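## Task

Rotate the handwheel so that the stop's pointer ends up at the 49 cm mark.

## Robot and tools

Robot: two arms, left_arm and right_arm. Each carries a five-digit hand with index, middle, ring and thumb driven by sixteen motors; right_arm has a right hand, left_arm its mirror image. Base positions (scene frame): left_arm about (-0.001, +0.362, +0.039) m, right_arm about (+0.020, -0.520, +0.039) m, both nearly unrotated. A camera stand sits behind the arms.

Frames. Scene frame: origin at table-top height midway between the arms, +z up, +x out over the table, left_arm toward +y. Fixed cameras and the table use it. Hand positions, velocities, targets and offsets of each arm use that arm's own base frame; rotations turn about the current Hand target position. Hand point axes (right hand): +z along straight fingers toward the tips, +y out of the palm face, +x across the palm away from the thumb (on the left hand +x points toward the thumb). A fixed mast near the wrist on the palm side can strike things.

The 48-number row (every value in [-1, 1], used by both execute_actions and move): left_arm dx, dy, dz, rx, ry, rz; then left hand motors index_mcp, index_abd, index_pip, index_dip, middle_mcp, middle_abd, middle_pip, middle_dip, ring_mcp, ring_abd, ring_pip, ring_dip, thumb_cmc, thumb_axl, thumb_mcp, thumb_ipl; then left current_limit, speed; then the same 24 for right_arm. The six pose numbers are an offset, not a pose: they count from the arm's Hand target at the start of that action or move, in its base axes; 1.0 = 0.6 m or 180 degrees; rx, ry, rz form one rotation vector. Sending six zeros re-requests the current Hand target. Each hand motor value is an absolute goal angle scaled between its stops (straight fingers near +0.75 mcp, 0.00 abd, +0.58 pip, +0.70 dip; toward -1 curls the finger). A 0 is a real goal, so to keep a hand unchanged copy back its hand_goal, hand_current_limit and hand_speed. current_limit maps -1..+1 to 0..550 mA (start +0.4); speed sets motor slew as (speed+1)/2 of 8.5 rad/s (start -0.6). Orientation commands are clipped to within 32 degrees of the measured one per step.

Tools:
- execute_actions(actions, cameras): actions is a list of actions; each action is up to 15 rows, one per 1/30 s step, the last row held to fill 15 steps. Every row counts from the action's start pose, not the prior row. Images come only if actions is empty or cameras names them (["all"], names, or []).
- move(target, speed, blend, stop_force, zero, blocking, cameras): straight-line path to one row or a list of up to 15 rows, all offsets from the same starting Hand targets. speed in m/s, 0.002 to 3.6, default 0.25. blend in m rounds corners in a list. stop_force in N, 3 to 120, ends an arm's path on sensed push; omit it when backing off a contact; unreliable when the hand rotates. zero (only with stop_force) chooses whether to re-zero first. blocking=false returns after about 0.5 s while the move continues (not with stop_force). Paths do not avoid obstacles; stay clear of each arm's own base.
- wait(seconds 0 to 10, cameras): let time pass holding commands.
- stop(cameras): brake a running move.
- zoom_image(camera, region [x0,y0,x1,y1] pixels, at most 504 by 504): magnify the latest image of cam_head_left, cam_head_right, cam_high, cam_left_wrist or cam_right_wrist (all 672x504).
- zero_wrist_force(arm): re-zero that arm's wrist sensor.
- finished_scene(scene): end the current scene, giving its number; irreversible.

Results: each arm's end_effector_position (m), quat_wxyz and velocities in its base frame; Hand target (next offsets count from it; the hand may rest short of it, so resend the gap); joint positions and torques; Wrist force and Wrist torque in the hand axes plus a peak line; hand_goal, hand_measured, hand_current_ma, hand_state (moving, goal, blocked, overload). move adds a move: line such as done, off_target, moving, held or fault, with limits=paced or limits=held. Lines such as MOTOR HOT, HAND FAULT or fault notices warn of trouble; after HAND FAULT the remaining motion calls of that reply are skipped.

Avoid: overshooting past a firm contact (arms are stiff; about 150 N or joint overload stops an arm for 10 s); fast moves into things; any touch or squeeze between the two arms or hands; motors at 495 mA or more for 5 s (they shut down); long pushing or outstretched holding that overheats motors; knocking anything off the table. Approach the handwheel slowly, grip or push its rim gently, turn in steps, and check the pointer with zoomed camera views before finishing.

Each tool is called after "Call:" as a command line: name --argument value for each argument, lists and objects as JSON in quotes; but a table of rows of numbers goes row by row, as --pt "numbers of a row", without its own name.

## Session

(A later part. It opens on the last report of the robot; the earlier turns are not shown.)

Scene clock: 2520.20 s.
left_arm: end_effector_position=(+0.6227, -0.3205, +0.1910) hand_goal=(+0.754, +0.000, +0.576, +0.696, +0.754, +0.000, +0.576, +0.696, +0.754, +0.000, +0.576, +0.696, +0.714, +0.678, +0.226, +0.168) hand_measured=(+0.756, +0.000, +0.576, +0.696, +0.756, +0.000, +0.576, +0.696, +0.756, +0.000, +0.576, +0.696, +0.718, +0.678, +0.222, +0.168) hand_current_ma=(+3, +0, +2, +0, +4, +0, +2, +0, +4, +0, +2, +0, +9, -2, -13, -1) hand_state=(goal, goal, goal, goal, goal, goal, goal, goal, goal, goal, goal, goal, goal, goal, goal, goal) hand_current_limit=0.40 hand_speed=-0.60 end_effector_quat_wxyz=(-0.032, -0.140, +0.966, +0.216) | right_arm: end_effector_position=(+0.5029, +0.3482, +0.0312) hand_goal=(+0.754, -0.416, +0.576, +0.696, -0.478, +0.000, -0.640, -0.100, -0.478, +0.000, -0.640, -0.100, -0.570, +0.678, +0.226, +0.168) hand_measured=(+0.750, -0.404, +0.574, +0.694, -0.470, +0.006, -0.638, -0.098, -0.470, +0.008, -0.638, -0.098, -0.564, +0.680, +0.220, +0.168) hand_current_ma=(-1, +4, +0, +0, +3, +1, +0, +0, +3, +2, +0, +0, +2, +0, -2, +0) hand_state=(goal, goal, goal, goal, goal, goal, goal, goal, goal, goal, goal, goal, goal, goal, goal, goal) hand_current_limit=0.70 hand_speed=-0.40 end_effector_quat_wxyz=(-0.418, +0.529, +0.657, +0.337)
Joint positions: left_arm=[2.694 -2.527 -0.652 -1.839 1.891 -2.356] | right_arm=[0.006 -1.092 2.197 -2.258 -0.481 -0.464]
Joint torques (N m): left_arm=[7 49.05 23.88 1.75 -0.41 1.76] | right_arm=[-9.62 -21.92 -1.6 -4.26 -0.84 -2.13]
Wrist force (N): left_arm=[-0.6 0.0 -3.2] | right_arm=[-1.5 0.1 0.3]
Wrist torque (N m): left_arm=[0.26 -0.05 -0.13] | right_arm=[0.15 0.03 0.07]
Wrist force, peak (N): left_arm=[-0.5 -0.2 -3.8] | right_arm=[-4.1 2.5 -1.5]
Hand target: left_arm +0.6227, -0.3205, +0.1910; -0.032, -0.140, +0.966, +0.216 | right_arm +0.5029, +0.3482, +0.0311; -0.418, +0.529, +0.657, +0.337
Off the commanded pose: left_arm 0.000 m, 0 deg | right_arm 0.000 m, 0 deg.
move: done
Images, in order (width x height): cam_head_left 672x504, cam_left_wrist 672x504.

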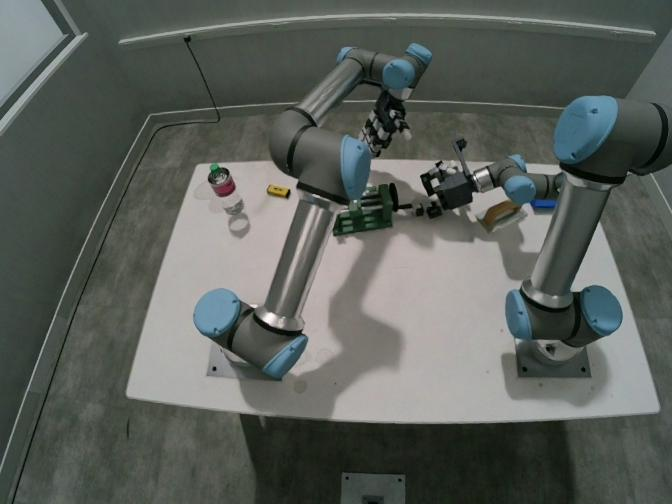

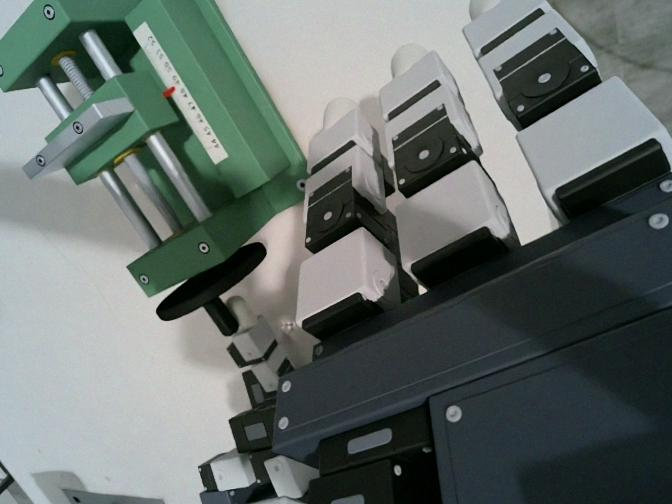

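Call:
move --pt "0 0 0 0 0 0 0.754 0 0.576 0.696 0.754 0 0.576 0.696 0.754 0 0.576 0.696 0.714 0.678 0.226 0.168 0.4 -0.6 -0.0051 -0.0011 0.0305 0 0 0 0.754 -0.417 0.576 0.696 -0.479 0 -0.64 -0.1 -0.479 0 -0.64 -0.1 -0.571 0.678 0.226 0.168 0.7 -0.4" --pt "0 0 0 0 0 0 0.754 0 0.576 0.696 0.754 0 0.576 0.696 0.754 0 0.576 0.696 0.714 0.678 0.226 0.168 0.4 -0.6 -0.0057 -0.0012 0.059 0 0 0 0.754 -0.417 0.576 0.696 -0.479 0 -0.64 -0.1 -0.479 0 -0.64 -0.1 -0.571 0.678 0.226 0.168 0.7 -0.4" --pt "0 0 0 0 0 0 0.754 0 0.576 0.696 0.754 0 0.576 0.696 0.754 0 0.576 0.696 0.714 0.678 0.226 0.168 0.4 -0.6 0.0055 0.0012 0.089 0 0 0 0.754 -0.417 0.576 0.696 -0.479 0 -0.64 -0.1 -0.479 0 -0.64 -0.1 -0.571 0.678 0.226 0.168 0.7 -0.4" --pt "0 0 0 0 0 0 0.754 0 0.576 0.696 0.754 0 0.576 0.696 0.754 0 0.576 0.696 0.714 0.678 0.226 0.168 0.4 -0.6 -0.0101 -0.0022 0.0818 0 0 0 0.754 -0.417 0.576 0.696 -0.479 0 -0.64 -0.1 -0.479 0 -0.64 -0.1 -0.571 0.678 0.226 0.168 0.7 -0.4" --pt "0 0 0 0 0 0 0.754 0 0.576 0.696 0.754 0 0.576 0.696 0.754 0 0.576 0.696 0.714 0.678 0.226 0.168 0.4 -0.6 0.0168 0.0036 0.1002 0 0 0 0.754 -0.417 0.576 0.696 -0.479 0 -0.64 -0.1 -0.479 0 -0.64 -0.1 -0.571 0.678 0.226 0.168 0.7 -0.4" --pt "0 0 0 0 0 0 0.754 0 0.576 0.696 0.754 0 0.576 0.696 0.754 0 0.576 0.696 0.714 0.678 0.226 0.168 0.4 -0.6 0.0442 0.0095 0.11 0 0 0 0.754 -0.417 0.576 0.696 -0.479 0 -0.64 -0.1 -0.479 0 -0.64 -0.1 -0.571 0.678 0.226 0.168 0.7 -0.4" --pt "0 0 0 0 0 0 0.754 0 0.576 0.696 0.754 0 0.576 0.696 0.754 0 0.576 0.696 0.714 0.678 0.226 0.168 0.4 -0.6 0.0717 0.0154 0.1028 0 0 0 0.754 -0.417 0.576 0.696 -0.479 0 -0.64 -0.1 -0.479 0 -0.64 -0.1 -0.571 0.678 0.226 0.168 0.7 -0.4" --pt "0 0 0 0 0 0 0.754 0 0.576 0.696 0.754 0 0.576 0.696 0.754 0 0.576 0.696 0.714 0.678 0.226 0.168 0.4 -0.6 0.0608 0.013 0.1163 0 0 0 0.754 -0.417 0.576 0.696 -0.479 0 -0.64 -0.1 -0.479 0 -0.64 -0.1 -0.571 0.678 0.226 0.168 0.7 -0.4" --pt "0 0 0 0 0 0 0.754 0 0.576 0.696 0.754 0 0.576 0.696 0.754 0 0.576 0.696 0.714 0.678 0.226 0.168 0.4 -0.6 0.0808 0.0173 0.093 0 0 0 0.754 -0.417 0.576 0.696 -0.479 0 -0.64 -0.1 -0.479 0 -0.64 -0.1 -0.571 0.678 0.226 0.168 0.7 -0.4" --pt "0 0 0 0 0 0 0.754 0 0.576 0.696 0.754 0 0.576 0.696 0.754 0 0.576 0.696 0.714 0.678 0.226 0.168 0.4 -0.6 0.0929 0.0199 0.0732 0 0 0 0.754 -0.417 0.576 0.696 -0.479 0 -0.64 -0.1 -0.479 0 -0.64 -0.1 -0.571 0.678 0.226 0.168 0.7 -0.4" --pt "0 0 0 0 0 0 0.754 0 0.576 0.696 0.754 0 0.576 0.696 0.754 0 0.576 0.696 0.714 0.678 0.226 0.168 0.4 -0.6 0.0958 0.0205 0.046 0 0 0 0.754 -0.417 0.576 0.696 -0.479 0 -0.64 -0.1 -0.479 0 -0.64 -0.1 -0.571 0.678 0.226 0.168 0.7 -0.4" --pt "0 0 0 0 0 0 0.754 0 0.576 0.696 0.754 0 0.576 0.696 0.754 0 0.576 0.696 0.714 0.678 0.226 0.168 0.4 -0.6 0.1076 0.023 0.0597 0 0 0 0.754 -0.417 0.576 0.696 -0.479 0 -0.64 -0.1 -0.479 0 -0.64 -0.1 -0.571 0.678 0.226 0.168 0.7 -0.4" --blend '[0.004,0.004,0.001,0.001,0.004,0.004,0.001,0.001,0.004,0.004,0.001,0]' --speed 0.06 --cameras '["cam_head_left","cam_left_wrist"]'

Call:
zoom_image --camera "cam_head_left" --region '[380, 160, 460, 220]'

Call:
zoom_image --camera "cam_left_wrist" --region '[150, 220, 350, 370]'

Scene clock: 2546.43 s.
left_arm: end_effector_position=(+0.6227, -0.3205, +0.1910) hand_goal=(+0.754, +0.000, +0.576, +0.696, +0.754, +0.000, +0.576, +0.696, +0.754, +0.000, +0.576, +0.696, +0.714, +0.678, +0.226, +0.168) hand_measured=(+0.756, +0.000, +0.576, +0.696, +0.756, +0.000, +0.576, +0.696, +0.756, +0.000, +0.576, +0.696, +0.718, +0.678, +0.222, +0.168) hand_current_ma=(+3, +0, +2, +0, +4, +0, +2, +0, +4, +0, +2, +0, +9, -2, -13, -1) hand_state=(goal, goal, goal, goal, goal, goal, goal, goal, goal, goal, goal, goal, goal, goal, goal, goal) hand_current_limit=0.40 hand_speed=-0.60 end_effector_quat_wxyz=(-0.032, -0.140, +0.966, +0.216) | right_arm: end_effector_position=(+0.5674, +0.3620, +0.0669) hand_goal=(+0.754, -0.416, +0.576, +0.696, -0.478, +0.000, -0.640, -0.100, -0.478, +0.000, -0.640, -0.100, -0.570, +0.678, +0.226, +0.168) hand_measured=(+0.756, -0.404, +0.578, +0.698, -0.470, +0.006, -0.638, -0.098, -0.470, +0.008, -0.638, -0.098, -0.564, +0.680, +0.220, +0.168) hand_current_ma=(+0, +4, +0, +0, +3, +1, +0, +0, +3, +2, +0, +0, +2, +0, -2, +0) hand_state=(goal, goal, goal, goal, goal, goal, goal, goal, goal, goal, goal, goal, goal, goal, goal, goal) hand_current_limit=0.70 hand_speed=-0.40 end_effector_quat_wxyz=(-0.418, +0.529, +0.657, +0.337)
Joint positions: left_arm=[2.694 -2.527 -0.652 -1.839 1.891 -2.356] | right_arm=[0.032 -1.07 2.001 -2.129 -0.471 -0.413]
Joint torques (N m): left_arm=[7.01 48.68 23.47 1.87 -0.41 1.48] | right_arm=[10.35 -26.11 -27 0.13 3.59 2.26]
Wrist force (N): left_arm=[-0.5 -0.1 -3.4] | right_arm=[-1.5 -0.5 0.4]
Wrist torque (N m): left_arm=[0.28 -0.06 -0.13] | right_arm=[0.08 0.05 -0.11]
Wrist force, peak (N): left_arm=[-0.7 -0.3 -3.8] | right_arm=[-5.6 0.2 -0.6]
Hand target: left_arm +0.6227, -0.3205, +0.1910; -0.032, -0.140, +0.966, +0.216 | right_arm +0.5675, +0.3620, +0.0669; -0.418, +0.529, +0.657, +0.337
Off the commanded pose: left_arm 0.000 m, 0 deg | right_arm 0.000 m, 0 deg.
move: done
Images, in order (width x height): cam_head_left 672x504, cam_left_wrist 672x504.

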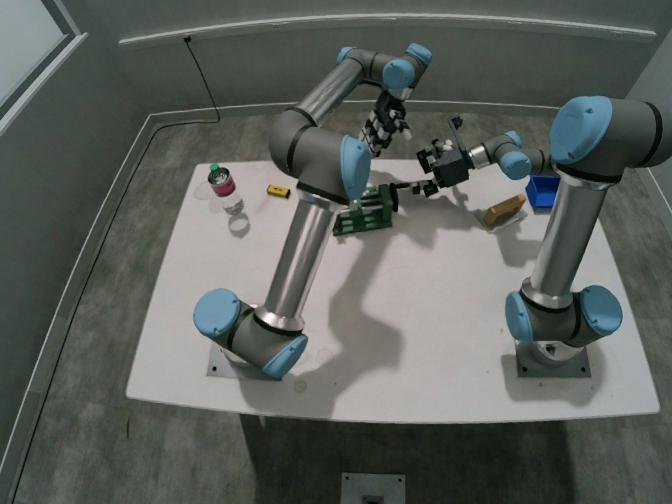

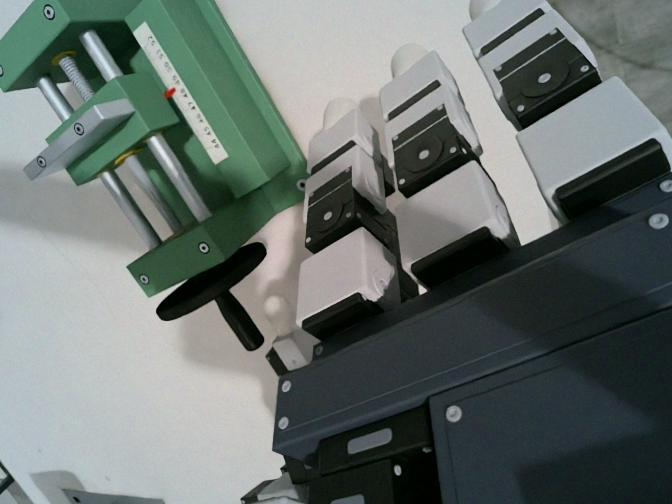

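Scaled by 6.300 from the camera's 672x504 image, which has a finer 960x720 frame.

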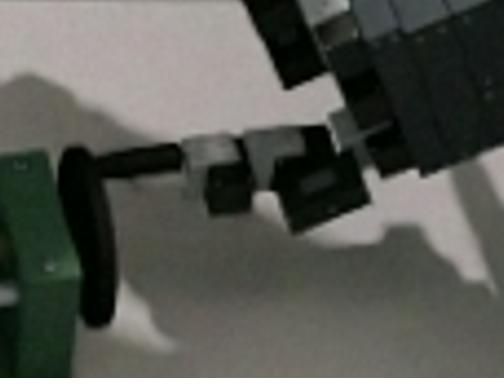

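Scaled by 2.520 from the camera's 672x504 image, which has a finer 960x720 frame.

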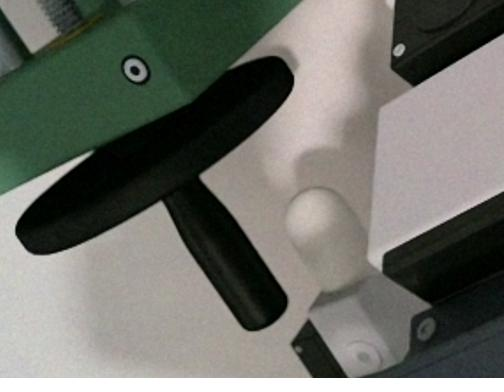

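Call:
move --pt "0 0 0 0 0 0 0.754 0 0.576 0.696 0.754 0 0.576 0.696 0.754 0 0.576 0.696 0.714 0.678 0.226 0.168 0.4 -0.6 0.0186 0.004 0.0108 0 0 0 0.754 -0.417 0.576 0.696 -0.479 0 -0.64 -0.1 -0.479 0 -0.64 -0.1 -0.571 0.678 0.226 0.168 0.7 -0.4" --pt "0 0 0 0 0 0 0.754 0 0.576 0.696 0.754 0 0.576 0.696 0.754 0 0.576 0.696 0.714 0.678 0.226 0.168 0.4 -0.6 0.0186 0.004 0.0692 0 0 0 0.754 -0.417 0.576 0.696 -0.479 0 -0.64 -0.1 -0.479 0 -0.64 -0.1 -0.571 0.678 0.226 0.168 0.7 -0.4" --pt "0 0 0 0 0 0 0.754 0 0.576 0.696 0.754 0 0.576 0.696 0.754 0 0.576 0.696 0.714 0.678 0.226 0.168 0.4 -0.6 -0.0303 -0.0065 0.0858 0 0 0 0.754 -0.417 0.576 0.696 -0.479 0 -0.64 -0.1 -0.479 0 -0.64 -0.1 -0.571 0.678 0.226 0.168 0.7 -0.4" --pt "0 0 0 0 0 0 0.754 0 0.576 0.696 0.754 0 0.576 0.696 0.754 0 0.576 0.696 0.714 0.678 0.226 0.168 0.4 -0.6 -0.0438 -0.0094 0.0587 0 0 0 0.754 -0.417 0.576 0.696 -0.479 0 -0.64 -0.1 -0.479 0 -0.64 -0.1 -0.571 0.678 0.226 0.168 0.7 -0.4" --pt "0 0 0 0 0 0 0.754 0 0.576 0.696 0.754 0 0.576 0.696 0.754 0 0.576 0.696 0.714 0.678 0.226 0.168 0.4 -0.6 -0.0362 -0.0077 0.0523 0 0 0 0.754 -0.417 0.576 0.696 -0.479 0 -0.64 -0.1 -0.479 0 -0.64 -0.1 -0.571 0.678 0.226 0.168 0.7 -0.4" --blend '[0.005,0.01,0.01,0.001,0]' --speed 0.1

Call:
move --target '[0,0,0,0,0,0,0.754,0,0.576,0.696,0.754,0,0.576,0.696,0.754,0,0.576,0.696,0.714,0.678,0.226,0.168,0.4,-0.6,0.009,0.0019,-0.0093,0,0,0,0.754,-0.417,0.576,0.696,-0.479,0,-0.64,-0.1,-0.479,0,-0.64,-0.1,-0.571,0.678,0.226,0.168,0.7,-0.4]' --speed 0.05 --cameras '["cam_head_left","cam_left_wrist"]'

Call:
zoom_image --camera "cam_head_left" --region '[380, 160, 460, 220]'

Call:
zoom_image --camera "cam_left_wrist" --region '[150, 220, 350, 370]'

Scene clock: 2567.13 s.
left_arm: end_effector_position=(+0.6227, -0.3205, +0.1910) hand_goal=(+0.754, +0.000, +0.576, +0.696, +0.754, +0.000, +0.576, +0.696, +0.754, +0.000, +0.576, +0.696, +0.714, +0.678, +0.226, +0.168) hand_measured=(+0.756, +0.000, +0.576, +0.696, +0.756, +0.000, +0.576, +0.696, +0.756, +0.000, +0.576, +0.696, +0.718, +0.678, +0.222, +0.168) hand_current_ma=(+3, +0, +2, +0, +4, +0, +2, +0, +4, +0, +2, +0, +9, -2, -13, -1) hand_state=(goal, goal, goal, goal, goal, goal, goal, goal, goal, goal, goal, goal, goal, goal, goal, goal) hand_current_limit=0.40 hand_speed=-0.60 end_effector_quat_wxyz=(-0.032, -0.140, +0.966, +0.216) | right_arm: end_effector_position=(+0.5457, +0.3573, +0.0984) hand_goal=(+0.754, -0.416, +0.576, +0.696, -0.478, +0.000, -0.640, -0.100, -0.478, +0.000, -0.640, -0.100, -0.570, +0.678, +0.226, +0.168) hand_measured=(+0.780, -0.438, +0.590, +0.700, -0.470, +0.006, -0.638, -0.098, -0.470, +0.008, -0.638, -0.098, -0.564, +0.680, +0.220, +0.168) hand_current_ma=(+22, -12, +7, +1, +3, +1, +0, +0, +3, +2, +0, +0, +2, +0, -2, +0) hand_state=(blocked, blocked, goal, goal, goal, goal, goal, goal, goal, goal, goal, goal, goal, goal, goal, goal) hand_current_limit=0.70 hand_speed=-0.40 end_effector_quat_wxyz=(-0.418, +0.529, +0.657, +0.337)
Joint positions: left_arm=[2.694 -2.527 -0.652 -1.839 1.891 -2.356] | right_arm=[0.024 -1.174 2.048 -2.058 -0.474 -0.429]
Joint torques (N m): left_arm=[7.09 48.82 22.47 2.02 -0.39 1.19] | right_arm=[-7.33 -24.75 -6.88 -4.43 2.85 2.17]
Wrist force (N): left_arm=[-0.3 -0.1 -3.4] | right_arm=[-1.2 -2.5 -2.1]
Wrist torque (N m): left_arm=[0.27 -0.09 -0.10] | right_arm=[0.36 0.07 -0.04]
Wrist force, peak (N): left_arm=[-0.8 -0.1 -3.9] | right_arm=[-1.2 -2.5 -2.6]
Hand target: left_arm +0.6227, -0.3205, +0.1910; -0.032, -0.140, +0.966, +0.216 | right_arm +0.5457, +0.3574, +0.0983; -0.418, +0.529, +0.657, +0.337
Off the commanded pose: left_arm 0.000 m, 0 deg | right_arm 0.000 m, 0 deg.
move: done; blend cut to 0.0091 m at target 3

Scene clock: 2567.97 s.
left_arm: end_effector_position=(+0.6227, -0.3205, +0.1910) hand_goal=(+0.754, +0.000, +0.576, +0.696, +0.754, +0.000, +0.576, +0.696, +0.754, +0.000, +0.576, +0.696, +0.714, +0.678, +0.226, +0.168) hand_measured=(+0.756, +0.000, +0.576, +0.696, +0.756, +0.000, +0.576, +0.696, +0.756, +0.000, +0.576, +0.696, +0.718, +0.678, +0.222, +0.168) hand_current_ma=(+3, +0, +2, +0, +4, +0, +2, +0, +4, +0, +2, +0, +9, -2, -13, -1) hand_state=(goal, goal, goal, goal, goal, goal, goal, goal, goal, goal, goal, goal, goal, goal, goal, goal) hand_current_limit=0.40 hand_speed=-0.60 end_effector_quat_wxyz=(-0.032, -0.140, +0.966, +0.216) | right_arm: end_effector_position=(+0.5510, +0.3585, +0.0928) hand_goal=(+0.754, -0.416, +0.576, +0.696, -0.478, +0.000, -0.640, -0.100, -0.478, +0.000, -0.640, -0.100, -0.570, +0.678, +0.226, +0.168) hand_measured=(+0.784, -0.438, +0.594, +0.702, -0.470, +0.006, -0.638, -0.098, -0.470, +0.008, -0.638, -0.098, -0.564, +0.680, +0.220, +0.168) hand_current_ma=(+28, -12, +10, +2, +3, +1, +0, +0, +3, +2, +0, +0, +2, +0, -2, +0) hand_state=(blocked, blocked, goal, goal, goal, goal, goal, goal, goal, goal, goal, goal, goal, goal, goal, goal) hand_current_limit=0.70 hand_speed=-0.40 end_effector_quat_wxyz=(-0.418, +0.529, +0.657, +0.337)
Joint positions: left_arm=[2.694 -2.527 -0.652 -1.839 1.891 -2.356] | right_arm=[0.026 -1.153 2.036 -2.071 -0.474 -0.425]
Joint torques (N m): left_arm=[7.01 48.94 22.62 1.94 -0.51 1.14] | right_arm=[9.72 -23.65 -28.5 -4.53 3.67 2.29]
Wrist force (N): left_arm=[-0.5 -0.1 -3.2] | right_arm=[-0.7 -2.5 -1.3]
Wrist torque (N m): left_arm=[0.27 -0.06 -0.12] | right_arm=[0.34 0.08 -0.08]
Wrist force, peak (N): left_arm=[-0.6 -0.1 -3.6] | right_arm=[-1.2 -2.6 -2.0]
Hand target: left_arm +0.6227, -0.3205, +0.1910; -0.032, -0.140, +0.966, +0.216 | right_arm +0.5511, +0.3585, +0.0927; -0.418, +0.529, +0.657, +0.337
Off the commanded pose: left_arm 0.000 m, 0 deg | right_arm 0.000 m, 0 deg.
move: done
Images, in order (width x height): cam_head_left 672x504, cam_left_wrist 672x504.

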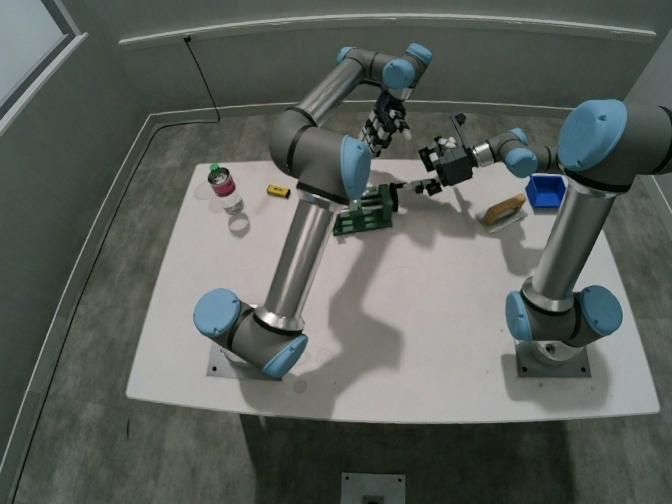

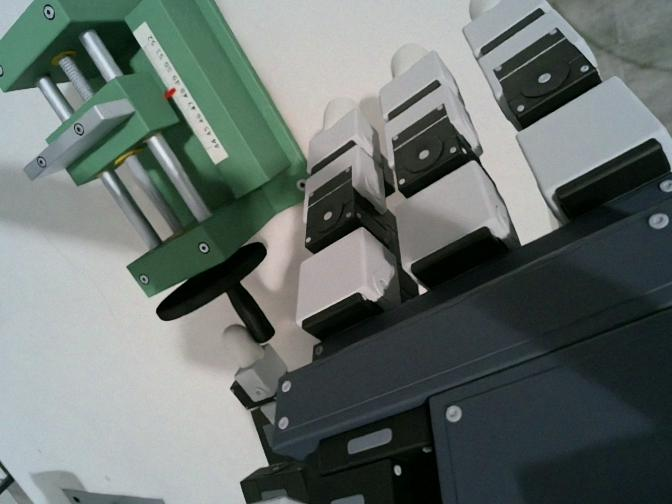

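Scaled by 6.300 from the camera's 672x504 image, which has a finer 960x720 frame.

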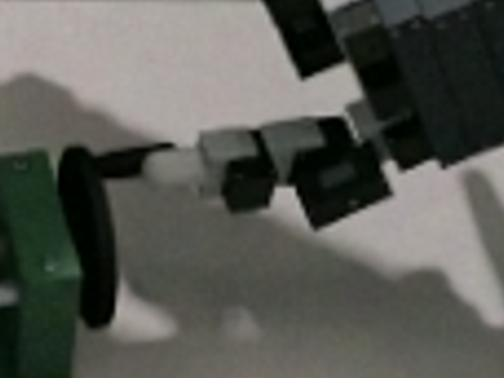

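Scaled by 2.520 from the camera's 672x504 image, which has a finer 960x720 frame.

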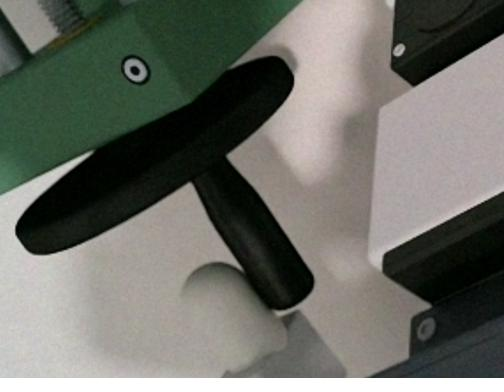

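Call:
move --target '[0,0,0,0,0,0,0.754,0,0.576,0.696,0.754,0,0.576,0.696,0.754,0,0.576,0.696,0.714,0.678,0.226,0.168,0.4,-0.6,0.0068,0.0015,-0.0123,0,0,0,0.754,-0.417,0.576,0.696,-0.479,0,-0.64,-0.1,-0.479,0,-0.64,-0.1,-0.571,0.678,0.226,0.168,0.7,-0.4]' --speed 0.05 --cameras '["cam_left_wrist"]'

Call:
zoom_image --camera "cam_left_wrist" --region '[150, 220, 350, 370]'

Call:
move --target '[0,0,0,0,0,0,0.754,0,0.576,0.696,0.754,0,0.576,0.696,0.754,0,0.576,0.696,0.714,0.678,0.226,0.168,0.4,-0.6,0.0041,0.0009,-0.015,0,0,0,0.754,-0.417,0.576,0.696,-0.479,0,-0.64,-0.1,-0.479,0,-0.64,-0.1,-0.571,0.678,0.226,0.168,0.7,-0.4]' --speed 0.05 --cameras '["cam_head_left","cam_left_wrist"]'

Call:
zoom_image --camera "cam_head_left" --region '[380, 160, 460, 220]'

Call:
zoom_image --camera "cam_left_wrist" --region '[150, 220, 350, 370]'

Scene clock: 2589.10 s.
left_arm: end_effector_position=(+0.6227, -0.3205, +0.1910) hand_goal=(+0.754, +0.000, +0.576, +0.696, +0.754, +0.000, +0.576, +0.696, +0.754, +0.000, +0.576, +0.696, +0.714, +0.678, +0.226, +0.168) hand_measured=(+0.756, +0.000, +0.576, +0.696, +0.756, +0.000, +0.576, +0.696, +0.756, +0.000, +0.576, +0.696, +0.718, +0.678, +0.222, +0.168) hand_current_ma=(+3, +0, +2, +0, +4, +0, +2, +0, +4, +0, +2, +0, +9, -2, -13, -1) hand_state=(goal, goal, goal, goal, goal, goal, goal, goal, goal, goal, goal, goal, goal, goal, goal, goal) hand_current_limit=0.40 hand_speed=-0.60 end_effector_quat_wxyz=(-0.032, -0.140, +0.966, +0.216) | right_arm: end_effector_position=(+0.5552, +0.3594, +0.0855) hand_goal=(+0.754, -0.416, +0.576, +0.696, -0.478, +0.000, -0.640, -0.100, -0.478, +0.000, -0.640, -0.100, -0.570, +0.678, +0.226, +0.168) hand_measured=(+0.790, -0.438, +0.598, +0.704, -0.470, +0.006, -0.638, -0.098, -0.470, +0.008, -0.638, -0.098, -0.564, +0.680, +0.220, +0.168) hand_current_ma=(+39, -12, +14, +2, +3, +1, +0, +0, +3, +2, +0, +0, +2, +0, -2, +0) hand_state=(blocked, blocked, blocked, goal, goal, goal, goal, goal, goal, goal, goal, goal, goal, goal, goal, goal) hand_current_limit=0.70 hand_speed=-0.40 end_effector_quat_wxyz=(-0.418, +0.529, +0.657, +0.337) end_effector_velocity=(+0.000, +0.001, -0.002) end_effector_angular_velocity=(+0.000, +0.003, +0.001)
Joint positions: left_arm=[2.694 -2.527 -0.652 -1.839 1.891 -2.356] | right_arm=[0.027 -1.13 2.028 -2.089 -0.473 -0.422]
Joint velocities: left_arm=[within noise] | right_arm=[0.001 0.005 -0.001 -0.003 0 0.001]
Joint torques (N m): left_arm=[7.47 48.77 22.24 2.09 -0.51 1.02] | right_arm=[10.71 -23.62 -29.47 -4.55 3.71 2.03]
Wrist force (N): left_arm=[-0.7 -0.1 -3.6] | right_arm=[-1.2 -3.1 -1.3]
Wrist torque (N m): left_arm=[0.29 -0.05 -0.14] | right_arm=[0.34 0.14 -0.13]
Wrist force, peak (N): left_arm=[-0.8 0.3 -3.8] | right_arm=[-1.2 -3.1 -1.3]
Hand target: left_arm +0.6227, -0.3205, +0.1910; -0.032, -0.140, +0.966, +0.216 | right_arm +0.5552, +0.3594, +0.0854; -0.418, +0.529, +0.657, +0.337
Off the commanded pose: left_arm 0.000 m, 0 deg | right_arm 0.000 m, 0 deg.
move: done
Images, in order (width x height): cam_left_wrist 672x504.

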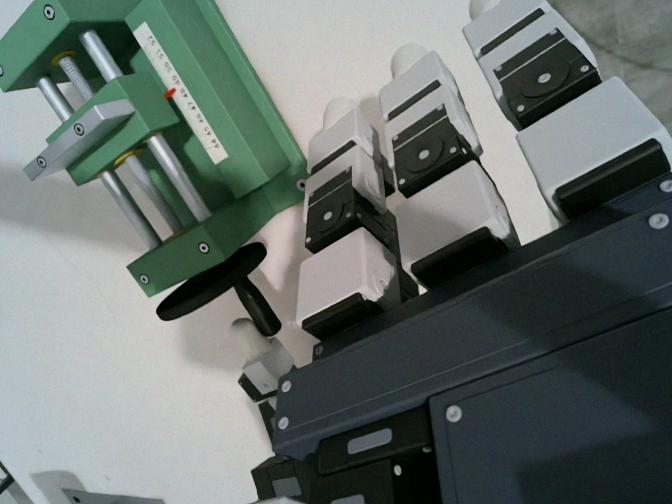

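Scaled by 2.520 from the camera's 672x504 image, which has a finer 960x720 frame.

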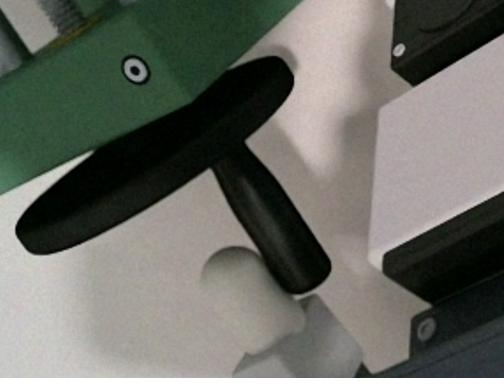

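Scene clock: 2590.03 s.
left_arm: end_effector_position=(+0.6227, -0.3205, +0.1910) hand_goal=(+0.754, +0.000, +0.576, +0.696, +0.754, +0.000, +0.576, +0.696, +0.754, +0.000, +0.576, +0.696, +0.714, +0.678, +0.226, +0.168) hand_measured=(+0.756, +0.000, +0.576, +0.696, +0.756, +0.000, +0.576, +0.696, +0.756, +0.000, +0.576, +0.696, +0.718, +0.678, +0.222, +0.168) hand_current_ma=(+3, +0, +2, +0, +4, +0, +2, +0, +4, +0, +2, +0, +9, -2, -13, -1) hand_state=(goal, goal, goal, goal, goal, goal, goal, goal, goal, goal, goal, goal, goal, goal, goal, goal) hand_current_limit=0.40 hand_speed=-0.60 end_effector_quat_wxyz=(-0.032, -0.140, +0.966, +0.216) | right_arm: end_effector_position=(+0.5577, +0.3599, +0.0764) hand_goal=(+0.754, -0.416, +0.576, +0.696, -0.478, +0.000, -0.640, -0.100, -0.478, +0.000, -0.640, -0.100, -0.570, +0.678, +0.226, +0.168) hand_measured=(+0.808, -0.412, +0.608, +0.708, -0.470, +0.006, -0.638, -0.098, -0.470, +0.008, -0.638, -0.098, -0.564, +0.680, +0.220, +0.168) hand_current_ma=(+77, +1, +27, +5, +3, +1, +0, +0, +3, +2, +0, +0, +2, +0, -2, +0) hand_state=(blocked, goal, blocked, goal, goal, goal, goal, goal, goal, goal, goal, goal, goal, goal, goal, goal) hand_current_limit=0.70 hand_speed=-0.40 end_effector_quat_wxyz=(-0.418, +0.529, +0.657, +0.337)
Joint positions: left_arm=[2.694 -2.527 -0.652 -1.839 1.891 -2.356] | right_arm=[0.028 -1.107 2.025 -2.11 -0.473 -0.42]
Joint torques (N m): left_arm=[7.23 48.99 22 2.12 -0.46 1.08] | right_arm=[10.74 -26.57 -28.73 -4.62 4.31 2.14]
Wrist force (N): left_arm=[-0.5 0.1 -3.5] | right_arm=[-2.5 -3.8 -1.4]
Wrist torque (N m): left_arm=[0.32 -0.06 -0.14] | right_arm=[0.47 -0.04 -0.25]
Wrist force, peak (N): left_arm=[-0.9 0.0 -3.7] | right_arm=[-2.9 -4.1 -1.6]
Hand target: left_arm +0.6227, -0.3205, +0.1910; -0.032, -0.140, +0.966, +0.216 | right_arm +0.5577, +0.3599, +0.0764; -0.418, +0.529, +0.657, +0.337
Off the commanded pose: left_arm 0.000 m, 0 deg | right_arm 0.000 m, 0 deg.
move: done
Images, in order (width x height): cam_head_left 672x504, cam_left_wrist 672x504.

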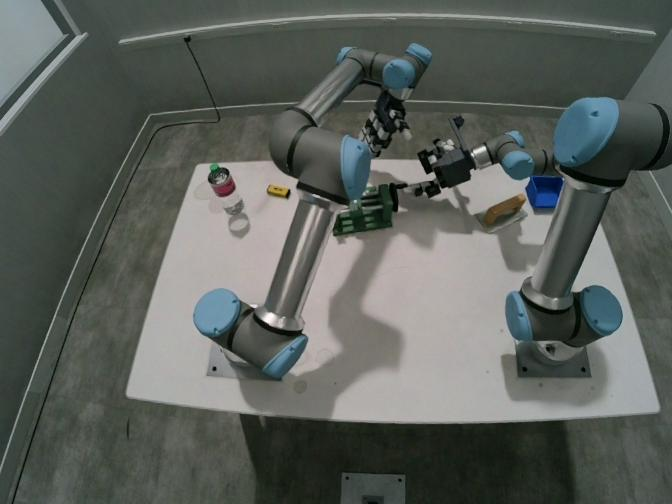

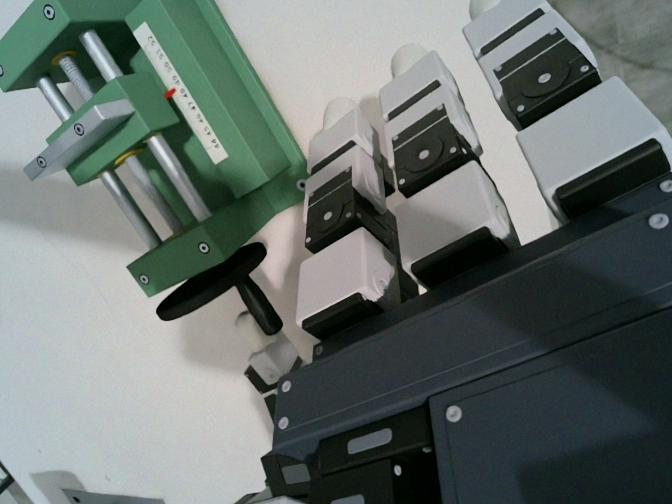

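Scaled by 6.300 from the camera's 672x504 image, which has a finer 960x720 frame.

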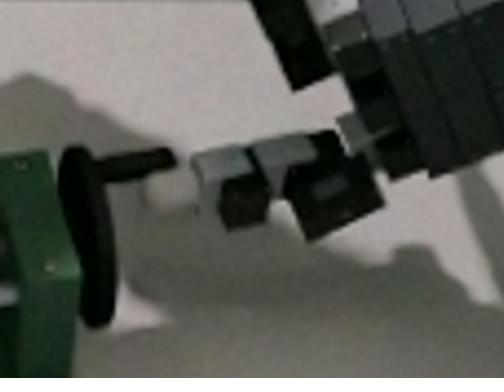

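Scaled by 2.520 from the camera's 672x504 image, which has a finer 960x720 frame.

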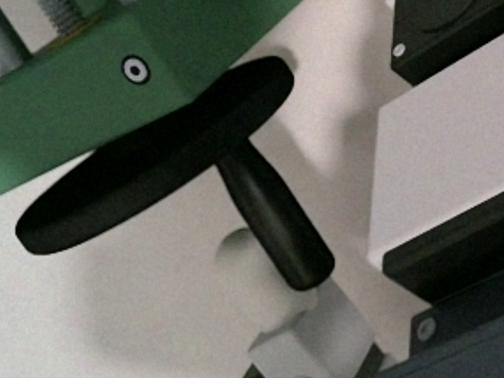

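Call:
move --pt "0 0 0 0 0 0 0.754 0 0.576 0.696 0.754 0 0.576 0.696 0.754 0 0.576 0.696 0.714 0.678 0.226 0.168 0.4 -0.6 -0.0336 -0.0072 0.0117 0 0 0 0.754 -0.417 0.576 0.696 -0.479 0 -0.64 -0.1 -0.479 0 -0.64 -0.1 -0.571 0.678 0.226 0.168 0.7 -0.4" --pt "0 0 0 0 0 0 0.754 0 0.576 0.696 0.754 0 0.576 0.696 0.754 0 0.576 0.696 0.714 0.678 0.226 0.168 0.4 -0.6 -0.0336 -0.0072 0.0483 0 0 0 0.754 -0.417 0.576 0.696 -0.479 0 -0.64 -0.1 -0.479 0 -0.64 -0.1 -0.571 0.678 0.226 0.168 0.7 -0.4" --pt "0 0 0 0 0 0 0.754 0 0.576 0.696 0.754 0 0.576 0.696 0.754 0 0.576 0.696 0.714 0.678 0.226 0.168 0.4 -0.6 -0.0077 -0.0016 0.0343 0 0 0 0.754 -0.417 0.576 0.696 -0.479 0 -0.64 -0.1 -0.479 0 -0.64 -0.1 -0.571 0.678 0.226 0.168 0.7 -0.4" --pt "0 0 0 0 0 0 0.754 0 0.576 0.696 0.754 0 0.576 0.696 0.754 0 0.576 0.696 0.714 0.678 0.226 0.168 0.4 -0.6 0.0055 0.0012 0.0082 0 0 0 0.754 -0.417 0.576 0.696 -0.479 0 -0.64 -0.1 -0.479 0 -0.64 -0.1 -0.571 0.678 0.226 0.168 0.7 -0.4" --pt "0 0 0 0 0 0 0.754 0 0.576 0.696 0.754 0 0.576 0.696 0.754 0 0.576 0.696 0.714 0.678 0.226 0.168 0.4 -0.6 0.0124 0.0027 -0.0118 0 0 0 0.754 -0.417 0.576 0.696 -0.479 0 -0.64 -0.1 -0.479 0 -0.64 -0.1 -0.571 0.678 0.226 0.168 0.7 -0.4" --blend '[0.005,0.005,0.001,0.003,0]' --speed '[0.1,0.1,0.1,0.05,0.05]' --cameras '["cam_left_wrist"]'

Call:
zoom_image --camera "cam_left_wrist" --region '[150, 220, 350, 370]'

Call:
move --target '[0,0,0,0,0,0,0.754,0,0.576,0.696,0.754,0,0.576,0.696,0.754,0,0.576,0.696,0.714,0.678,0.226,0.168,0.4,-0.6,-0.0003,-0.0001,-0.0212,0,0,0,0.754,-0.417,0.576,0.696,-0.479,0,-0.64,-0.1,-0.479,0,-0.64,-0.1,-0.571,0.678,0.226,0.168,0.7,-0.4]' --speed 0.05 --cameras '["cam_head_left","cam_left_wrist"]'

Call:
zoom_image --camera "cam_head_left" --region '[380, 160, 460, 220]'

Call:
zoom_image --camera "cam_left_wrist" --region '[150, 220, 350, 370]'

Scene clock: 2630.47 s.
left_arm: end_effector_position=(+0.6227, -0.3205, +0.1910) hand_goal=(+0.754, +0.000, +0.576, +0.696, +0.754, +0.000, +0.576, +0.696, +0.754, +0.000, +0.576, +0.696, +0.714, +0.678, +0.226, +0.168) hand_measured=(+0.756, +0.000, +0.576, +0.696, +0.756, +0.000, +0.576, +0.696, +0.756, +0.000, +0.576, +0.696, +0.718, +0.678, +0.222, +0.168) hand_current_ma=(+3, +0, +2, +0, +4, +0, +2, +0, +4, +0, +2, +0, +9, -2, -13, -1) hand_state=(goal, goal, goal, goal, goal, goal, goal, goal, goal, goal, goal, goal, goal, goal, goal, goal) hand_current_limit=0.40 hand_speed=-0.60 end_effector_quat_wxyz=(-0.032, -0.140, +0.966, +0.216) | right_arm: end_effector_position=(+0.5651, +0.3616, +0.0693) hand_goal=(+0.754, -0.416, +0.576, +0.696, -0.478, +0.000, -0.640, -0.100, -0.478, +0.000, -0.640, -0.100, -0.570, +0.678, +0.226, +0.168) hand_measured=(+0.754, -0.444, +0.578, +0.698, -0.470, +0.006, -0.638, -0.098, -0.470, +0.008, -0.638, -0.098, -0.564, +0.680, +0.220, +0.168) hand_current_ma=(+0, -17, +0, +0, +3, +1, +0, +0, +3, +2, +0, +0, +2, +0, -2, +0) hand_state=(goal, blocked, goal, goal, goal, goal, goal, goal, goal, goal, goal, goal, goal, goal, goal, goal) hand_current_limit=0.70 hand_speed=-0.40 end_effector_quat_wxyz=(-0.418, +0.529, +0.657, +0.337)
Joint positions: left_arm=[2.694 -2.527 -0.652 -1.839 1.891 -2.356] | right_arm=[0.031 -1.079 2.006 -2.124 -0.472 -0.414]
Joint torques (N m): left_arm=[8.38 49.27 20.42 2.28 -0.48 0.62] | right_arm=[11.21 -24.84 -26.41 -4.22 3.41 2.15]
Wrist force (N): left_arm=[-0.7 -0.2 -3.5] | right_arm=[-0.1 0.1 -1.8]
Wrist torque (N m): left_arm=[0.28 -0.05 -0.14] | right_arm=[0.31 0.13 0.01]
Wrist force, peak (N): left_arm=[-0.6 -0.2 -3.8] | right_arm=[-2.7 -4.3 -2.1]
Hand target: left_arm +0.6227, -0.3205, +0.1910; -0.032, -0.140, +0.966, +0.216 | right_arm +0.5651, +0.3616, +0.0693; -0.418, +0.529, +0.657, +0.337
Off the commanded pose: left_arm 0.000 m, 0 deg | right_arm 0.000 m, 0 deg.
move: done
Images, in order (width x height): cam_left_wrist 672x504.

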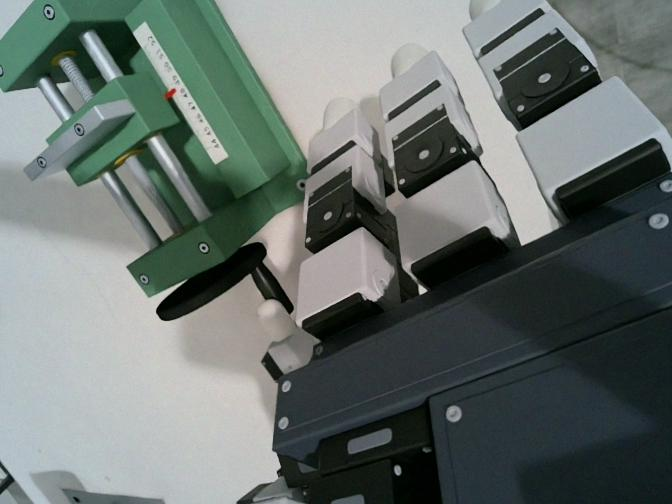

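Scaled by 2.520 from the camera's 672x504 image, which has a finer 960x720 frame.

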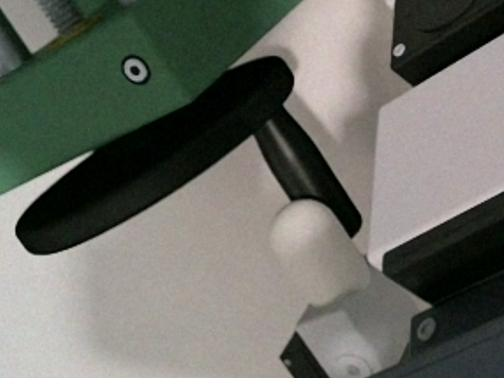

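Scene clock: 2631.37 s.
left_arm: end_effector_position=(+0.6227, -0.3205, +0.1910) hand_goal=(+0.754, +0.000, +0.576, +0.696, +0.754, +0.000, +0.576, +0.696, +0.754, +0.000, +0.576, +0.696, +0.714, +0.678, +0.226, +0.168) hand_measured=(+0.756, +0.000, +0.576, +0.696, +0.756, +0.000, +0.576, +0.696, +0.756, +0.000, +0.576, +0.696, +0.718, +0.678, +0.222, +0.168) hand_current_ma=(+3, +0, +2, +0, +4, +0, +2, +0, +4, +0, +2, +0, +9, -2, -13, -1) hand_state=(goal, goal, goal, goal, goal, goal, goal, goal, goal, goal, goal, goal, goal, goal, goal, goal) hand_current_limit=0.40 hand_speed=-0.60 end_effector_quat_wxyz=(-0.032, -0.140, +0.966, +0.216) | right_arm: end_effector_position=(+0.5649, +0.3615, +0.0567) hand_goal=(+0.754, -0.416, +0.576, +0.696, -0.478, +0.000, -0.640, -0.100, -0.478, +0.000, -0.640, -0.100, -0.570, +0.678, +0.226, +0.168) hand_measured=(+0.736, -0.444, +0.566, +0.694, -0.470, +0.006, -0.638, -0.098, -0.470, +0.008, -0.638, -0.098, -0.564, +0.680, +0.220, +0.168) hand_current_ma=(-12, -17, -3, +0, +3, +1, +0, +0, +3, +2, +0, +0, +2, +0, -2, +0) hand_state=(goal, blocked, goal, goal, goal, goal, goal, goal, goal, goal, goal, goal, goal, goal, goal, goal) hand_current_limit=0.70 hand_speed=-0.40 end_effector_quat_wxyz=(-0.418, +0.529, +0.657, +0.337)
Joint positions: left_arm=[2.694 -2.527 -0.652 -1.839 1.891 -2.356] | right_arm=[0.031 -1.053 2.011 -2.155 -0.472 -0.415]
Joint torques (N m): left_arm=[8.55 48.85 20.33 2.33 -0.43 0.58] | right_arm=[-7.82 -26.28 -3.05 -3.99 -0.55 1.84]
Wrist force (N): left_arm=[-0.4 0.0 -3.6] | right_arm=[-0.6 0.8 -1.9]
Wrist torque (N m): left_arm=[0.30 -0.09 -0.12] | right_arm=[0.19 0.15 0.01]
Wrist force, peak (N): left_arm=[-0.8 0.0 -3.7] | right_arm=[-0.6 0.9 -2.0]
Hand target: left_arm +0.6227, -0.3205, +0.1910; -0.032, -0.140, +0.966, +0.216 | right_arm +0.5649, +0.3615, +0.0566; -0.418, +0.529, +0.657, +0.337
Off the commanded pose: left_arm 0.000 m, 0 deg | right_arm 0.000 m, 0 deg.
move: done
Images, in order (width x height): cam_head_left 672x504, cam_left_wrist 672x504.

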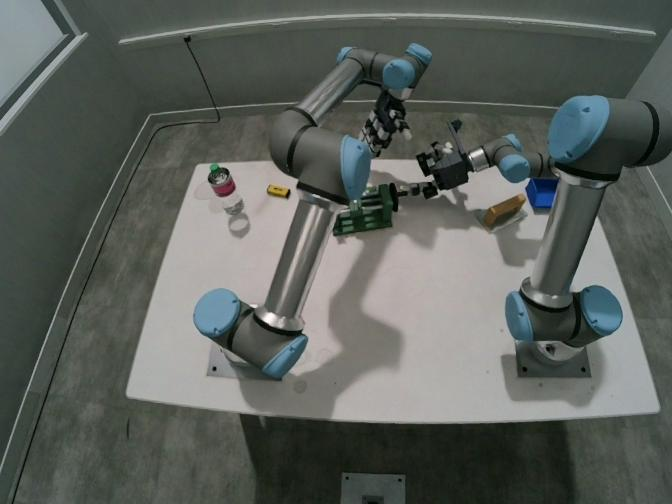

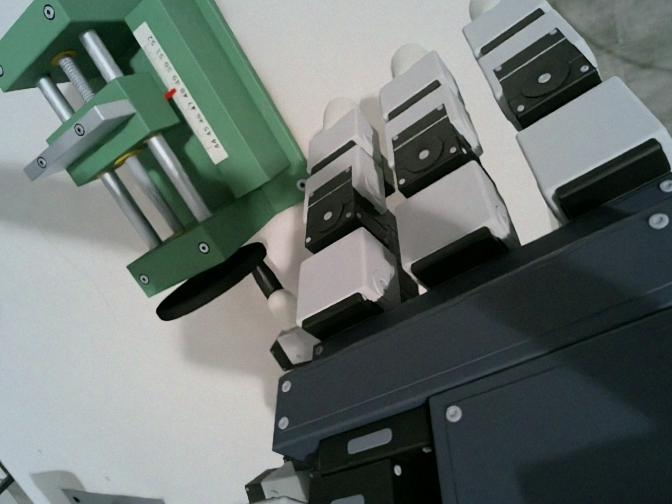

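Scaled by 6.300 from the camera's 672x504 image, which has a finer 960x720 frame.

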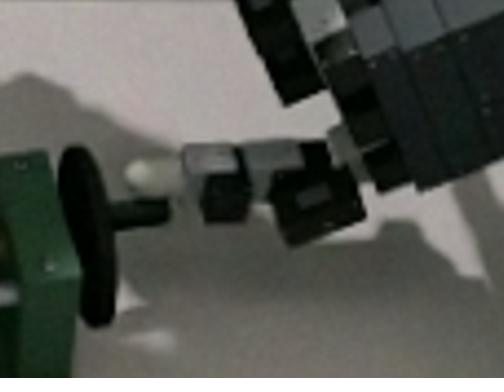

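Scaled by 2.520 from the camera's 672x504 image, which has a finer 960x720 frame.

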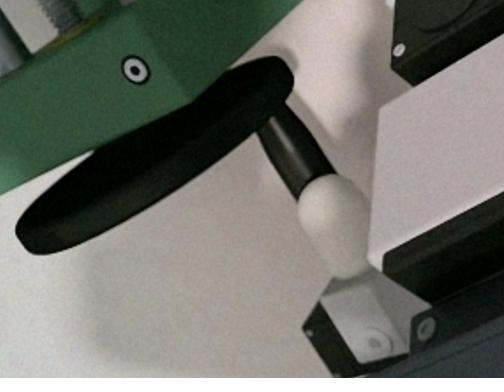

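Call:
move --pt "0 0 0 0 0 0 0.754 0 0.576 0.696 0.754 0 0.576 0.696 0.754 0 0.576 0.696 0.714 0.678 0.226 0.168 0.4 -0.6 0.0024 0.0005 -0.0487 0 0 0 0.754 -0.417 0.576 0.696 -0.479 0 -0.64 -0.1 -0.479 0 -0.64 -0.1 -0.571 0.678 0.226 0.168 0.7 -0.4" --pt "0 0 0 0 0 0 0.754 0 0.576 0.696 0.754 0 0.576 0.696 0.754 0 0.576 0.696 0.714 0.678 0.226 0.168 0.4 -0.6 -0.1198 -0.0257 -0.052 0 0 0 0.754 -0.417 0.576 0.696 -0.479 0 -0.64 -0.1 -0.479 0 -0.64 -0.1 -0.571 0.678 0.226 0.168 0.7 -0.4" --pt "0 0 0 0 0 0 0.754 0 0.576 0.696 0.754 0 0.576 0.696 0.754 0 0.576 0.696 0.714 0.678 0.226 0.168 0.4 -0.6 -0.1198 -0.0257 0.068 0 0 0 0.754 -0.417 0.576 0.696 -0.479 0 -0.64 -0.1 -0.479 0 -0.64 -0.1 -0.571 0.678 0.226 0.168 0.7 -0.4" --pt "0 0 0 0 0 0 0.754 0 0.576 0.696 0.754 0 0.576 0.696 0.754 0 0.576 0.696 0.714 0.678 0.226 0.168 0.4 -0.6 0.0024 0.0005 0.073 0 0 0 0.754 -0.417 0.576 0.696 -0.479 0 -0.64 -0.1 -0.479 0 -0.64 -0.1 -0.571 0.678 0.226 0.168 0.7 -0.4" --pt "0 0 0 0 0 0 0.754 0 0.576 0.696 0.754 0 0.576 0.696 0.754 0 0.576 0.696 0.714 0.678 0.226 0.168 0.4 -0.6 0.0024 0.0005 0.0113 0 0 0 0.754 -0.417 0.576 0.696 -0.479 0 -0.64 -0.1 -0.479 0 -0.64 -0.1 -0.571 0.678 0.226 0.168 0.7 -0.4" --blend '[0.015,0.015,0.015,0.015,0]' --speed 0.06 --cameras '["cam_head_left","cam_left_wrist"]'

Call:
zoom_image --camera "cam_head_left" --region '[380, 160, 460, 220]'

Call:
zoom_image --camera "cam_left_wrist" --region '[150, 220, 350, 370]'

Scene clock: 2660.97 s.
left_arm: end_effector_position=(+0.6227, -0.3205, +0.1910) hand_goal=(+0.754, +0.000, +0.576, +0.696, +0.754, +0.000, +0.576, +0.696, +0.754, +0.000, +0.576, +0.696, +0.714, +0.678, +0.226, +0.168) hand_measured=(+0.756, +0.000, +0.576, +0.696, +0.756, +0.000, +0.576, +0.696, +0.756, +0.000, +0.576, +0.696, +0.718, +0.678, +0.222, +0.168) hand_current_ma=(+3, +0, +2, +0, +4, +0, +2, +0, +4, +0, +2, +0, +9, -2, -13, -1) hand_state=(goal, goal, goal, goal, goal, goal, goal, goal, goal, goal, goal, goal, goal, goal, goal, goal) hand_current_limit=0.40 hand_speed=-0.60 end_effector_quat_wxyz=(-0.032, -0.140, +0.966, +0.216) | right_arm: end_effector_position=(+0.5664, +0.3618, +0.0634) hand_goal=(+0.754, -0.416, +0.576, +0.696, -0.478, +0.000, -0.640, -0.100, -0.478, +0.000, -0.640, -0.100, -0.570, +0.678, +0.226, +0.168) hand_measured=(+0.750, -0.404, +0.574, +0.694, -0.470, +0.006, -0.638, -0.098, -0.470, +0.008, -0.638, -0.098, -0.564, +0.680, +0.220, +0.168) hand_current_ma=(-1, +4, +0, +0, +3, +1, +0, +0, +3, +2, +0, +0, +2, +0, -2, +0) hand_state=(goal, goal, goal, goal, goal, goal, goal, goal, goal, goal, goal, goal, goal, goal, goal, goal) hand_current_limit=0.70 hand_speed=-0.40 end_effector_quat_wxyz=(-0.418, +0.529, +0.657, +0.337)
Joint positions: left_arm=[2.694 -2.527 -0.652 -1.839 1.891 -2.356] | right_arm=[0.031 -1.065 2.005 -2.138 -0.472 -0.414]
Joint torques (N m): left_arm=[8.82 48.73 19.78 2.48 -0.45 0.33] | right_arm=[10.89 -26.68 -4.91 -4.41 3.72 2.06]
Wrist force (N): left_arm=[-0.5 -0.2 -3.5] | right_arm=[-1.4 -0.2 0.3]
Wrist torque (N m): left_arm=[0.27 -0.06 -0.13] | right_arm=[0.11 0.03 -0.11]
Wrist force, peak (N): left_arm=[-0.5 -0.1 -3.8] | right_arm=[-5.2 1.8 -0.3]
Hand target: left_arm +0.6227, -0.3205, +0.1910; -0.032, -0.140, +0.966, +0.216 | right_arm +0.5664, +0.3618, +0.0633; -0.418, +0.529, +0.657, +0.337
Off the commanded pose: left_arm 0.000 m, 0 deg | right_arm 0.000 m, 0 deg.
move: done; blend cut to 0.0146 m at target 1
Images, in order (width x height): cam_head_left 672x504, cam_left_wrist 672x504.

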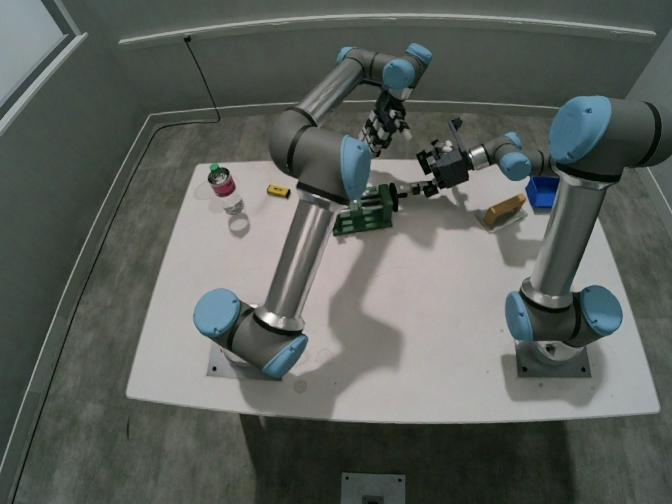

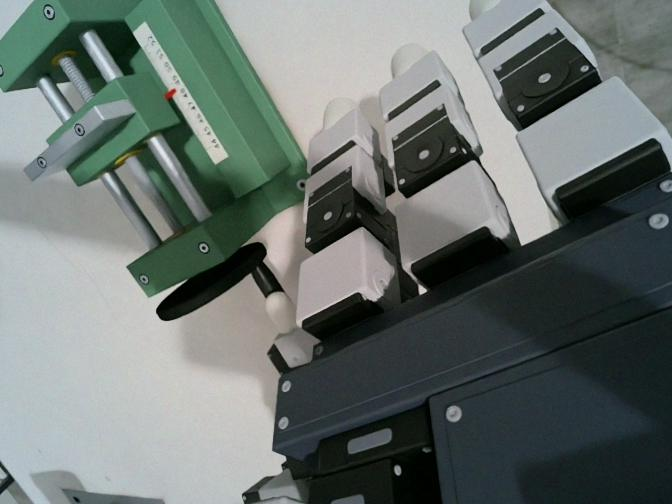

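Scaled by 6.300 from the camera's 672x504 image, which has a finer 960x720 frame.

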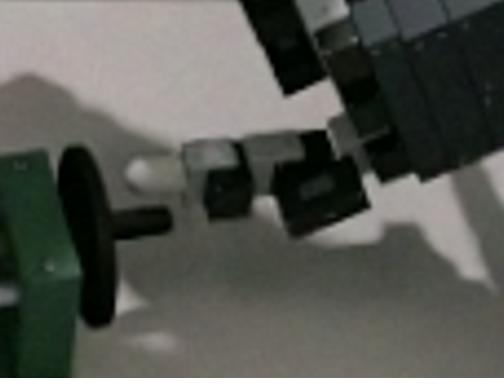

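Scaled by 2.520 from the camera's 672x504 image, which has a finer 960x720 frame.

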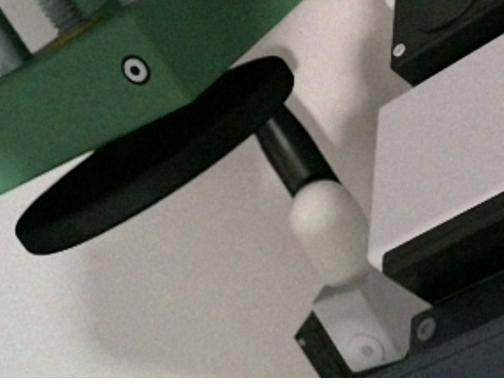

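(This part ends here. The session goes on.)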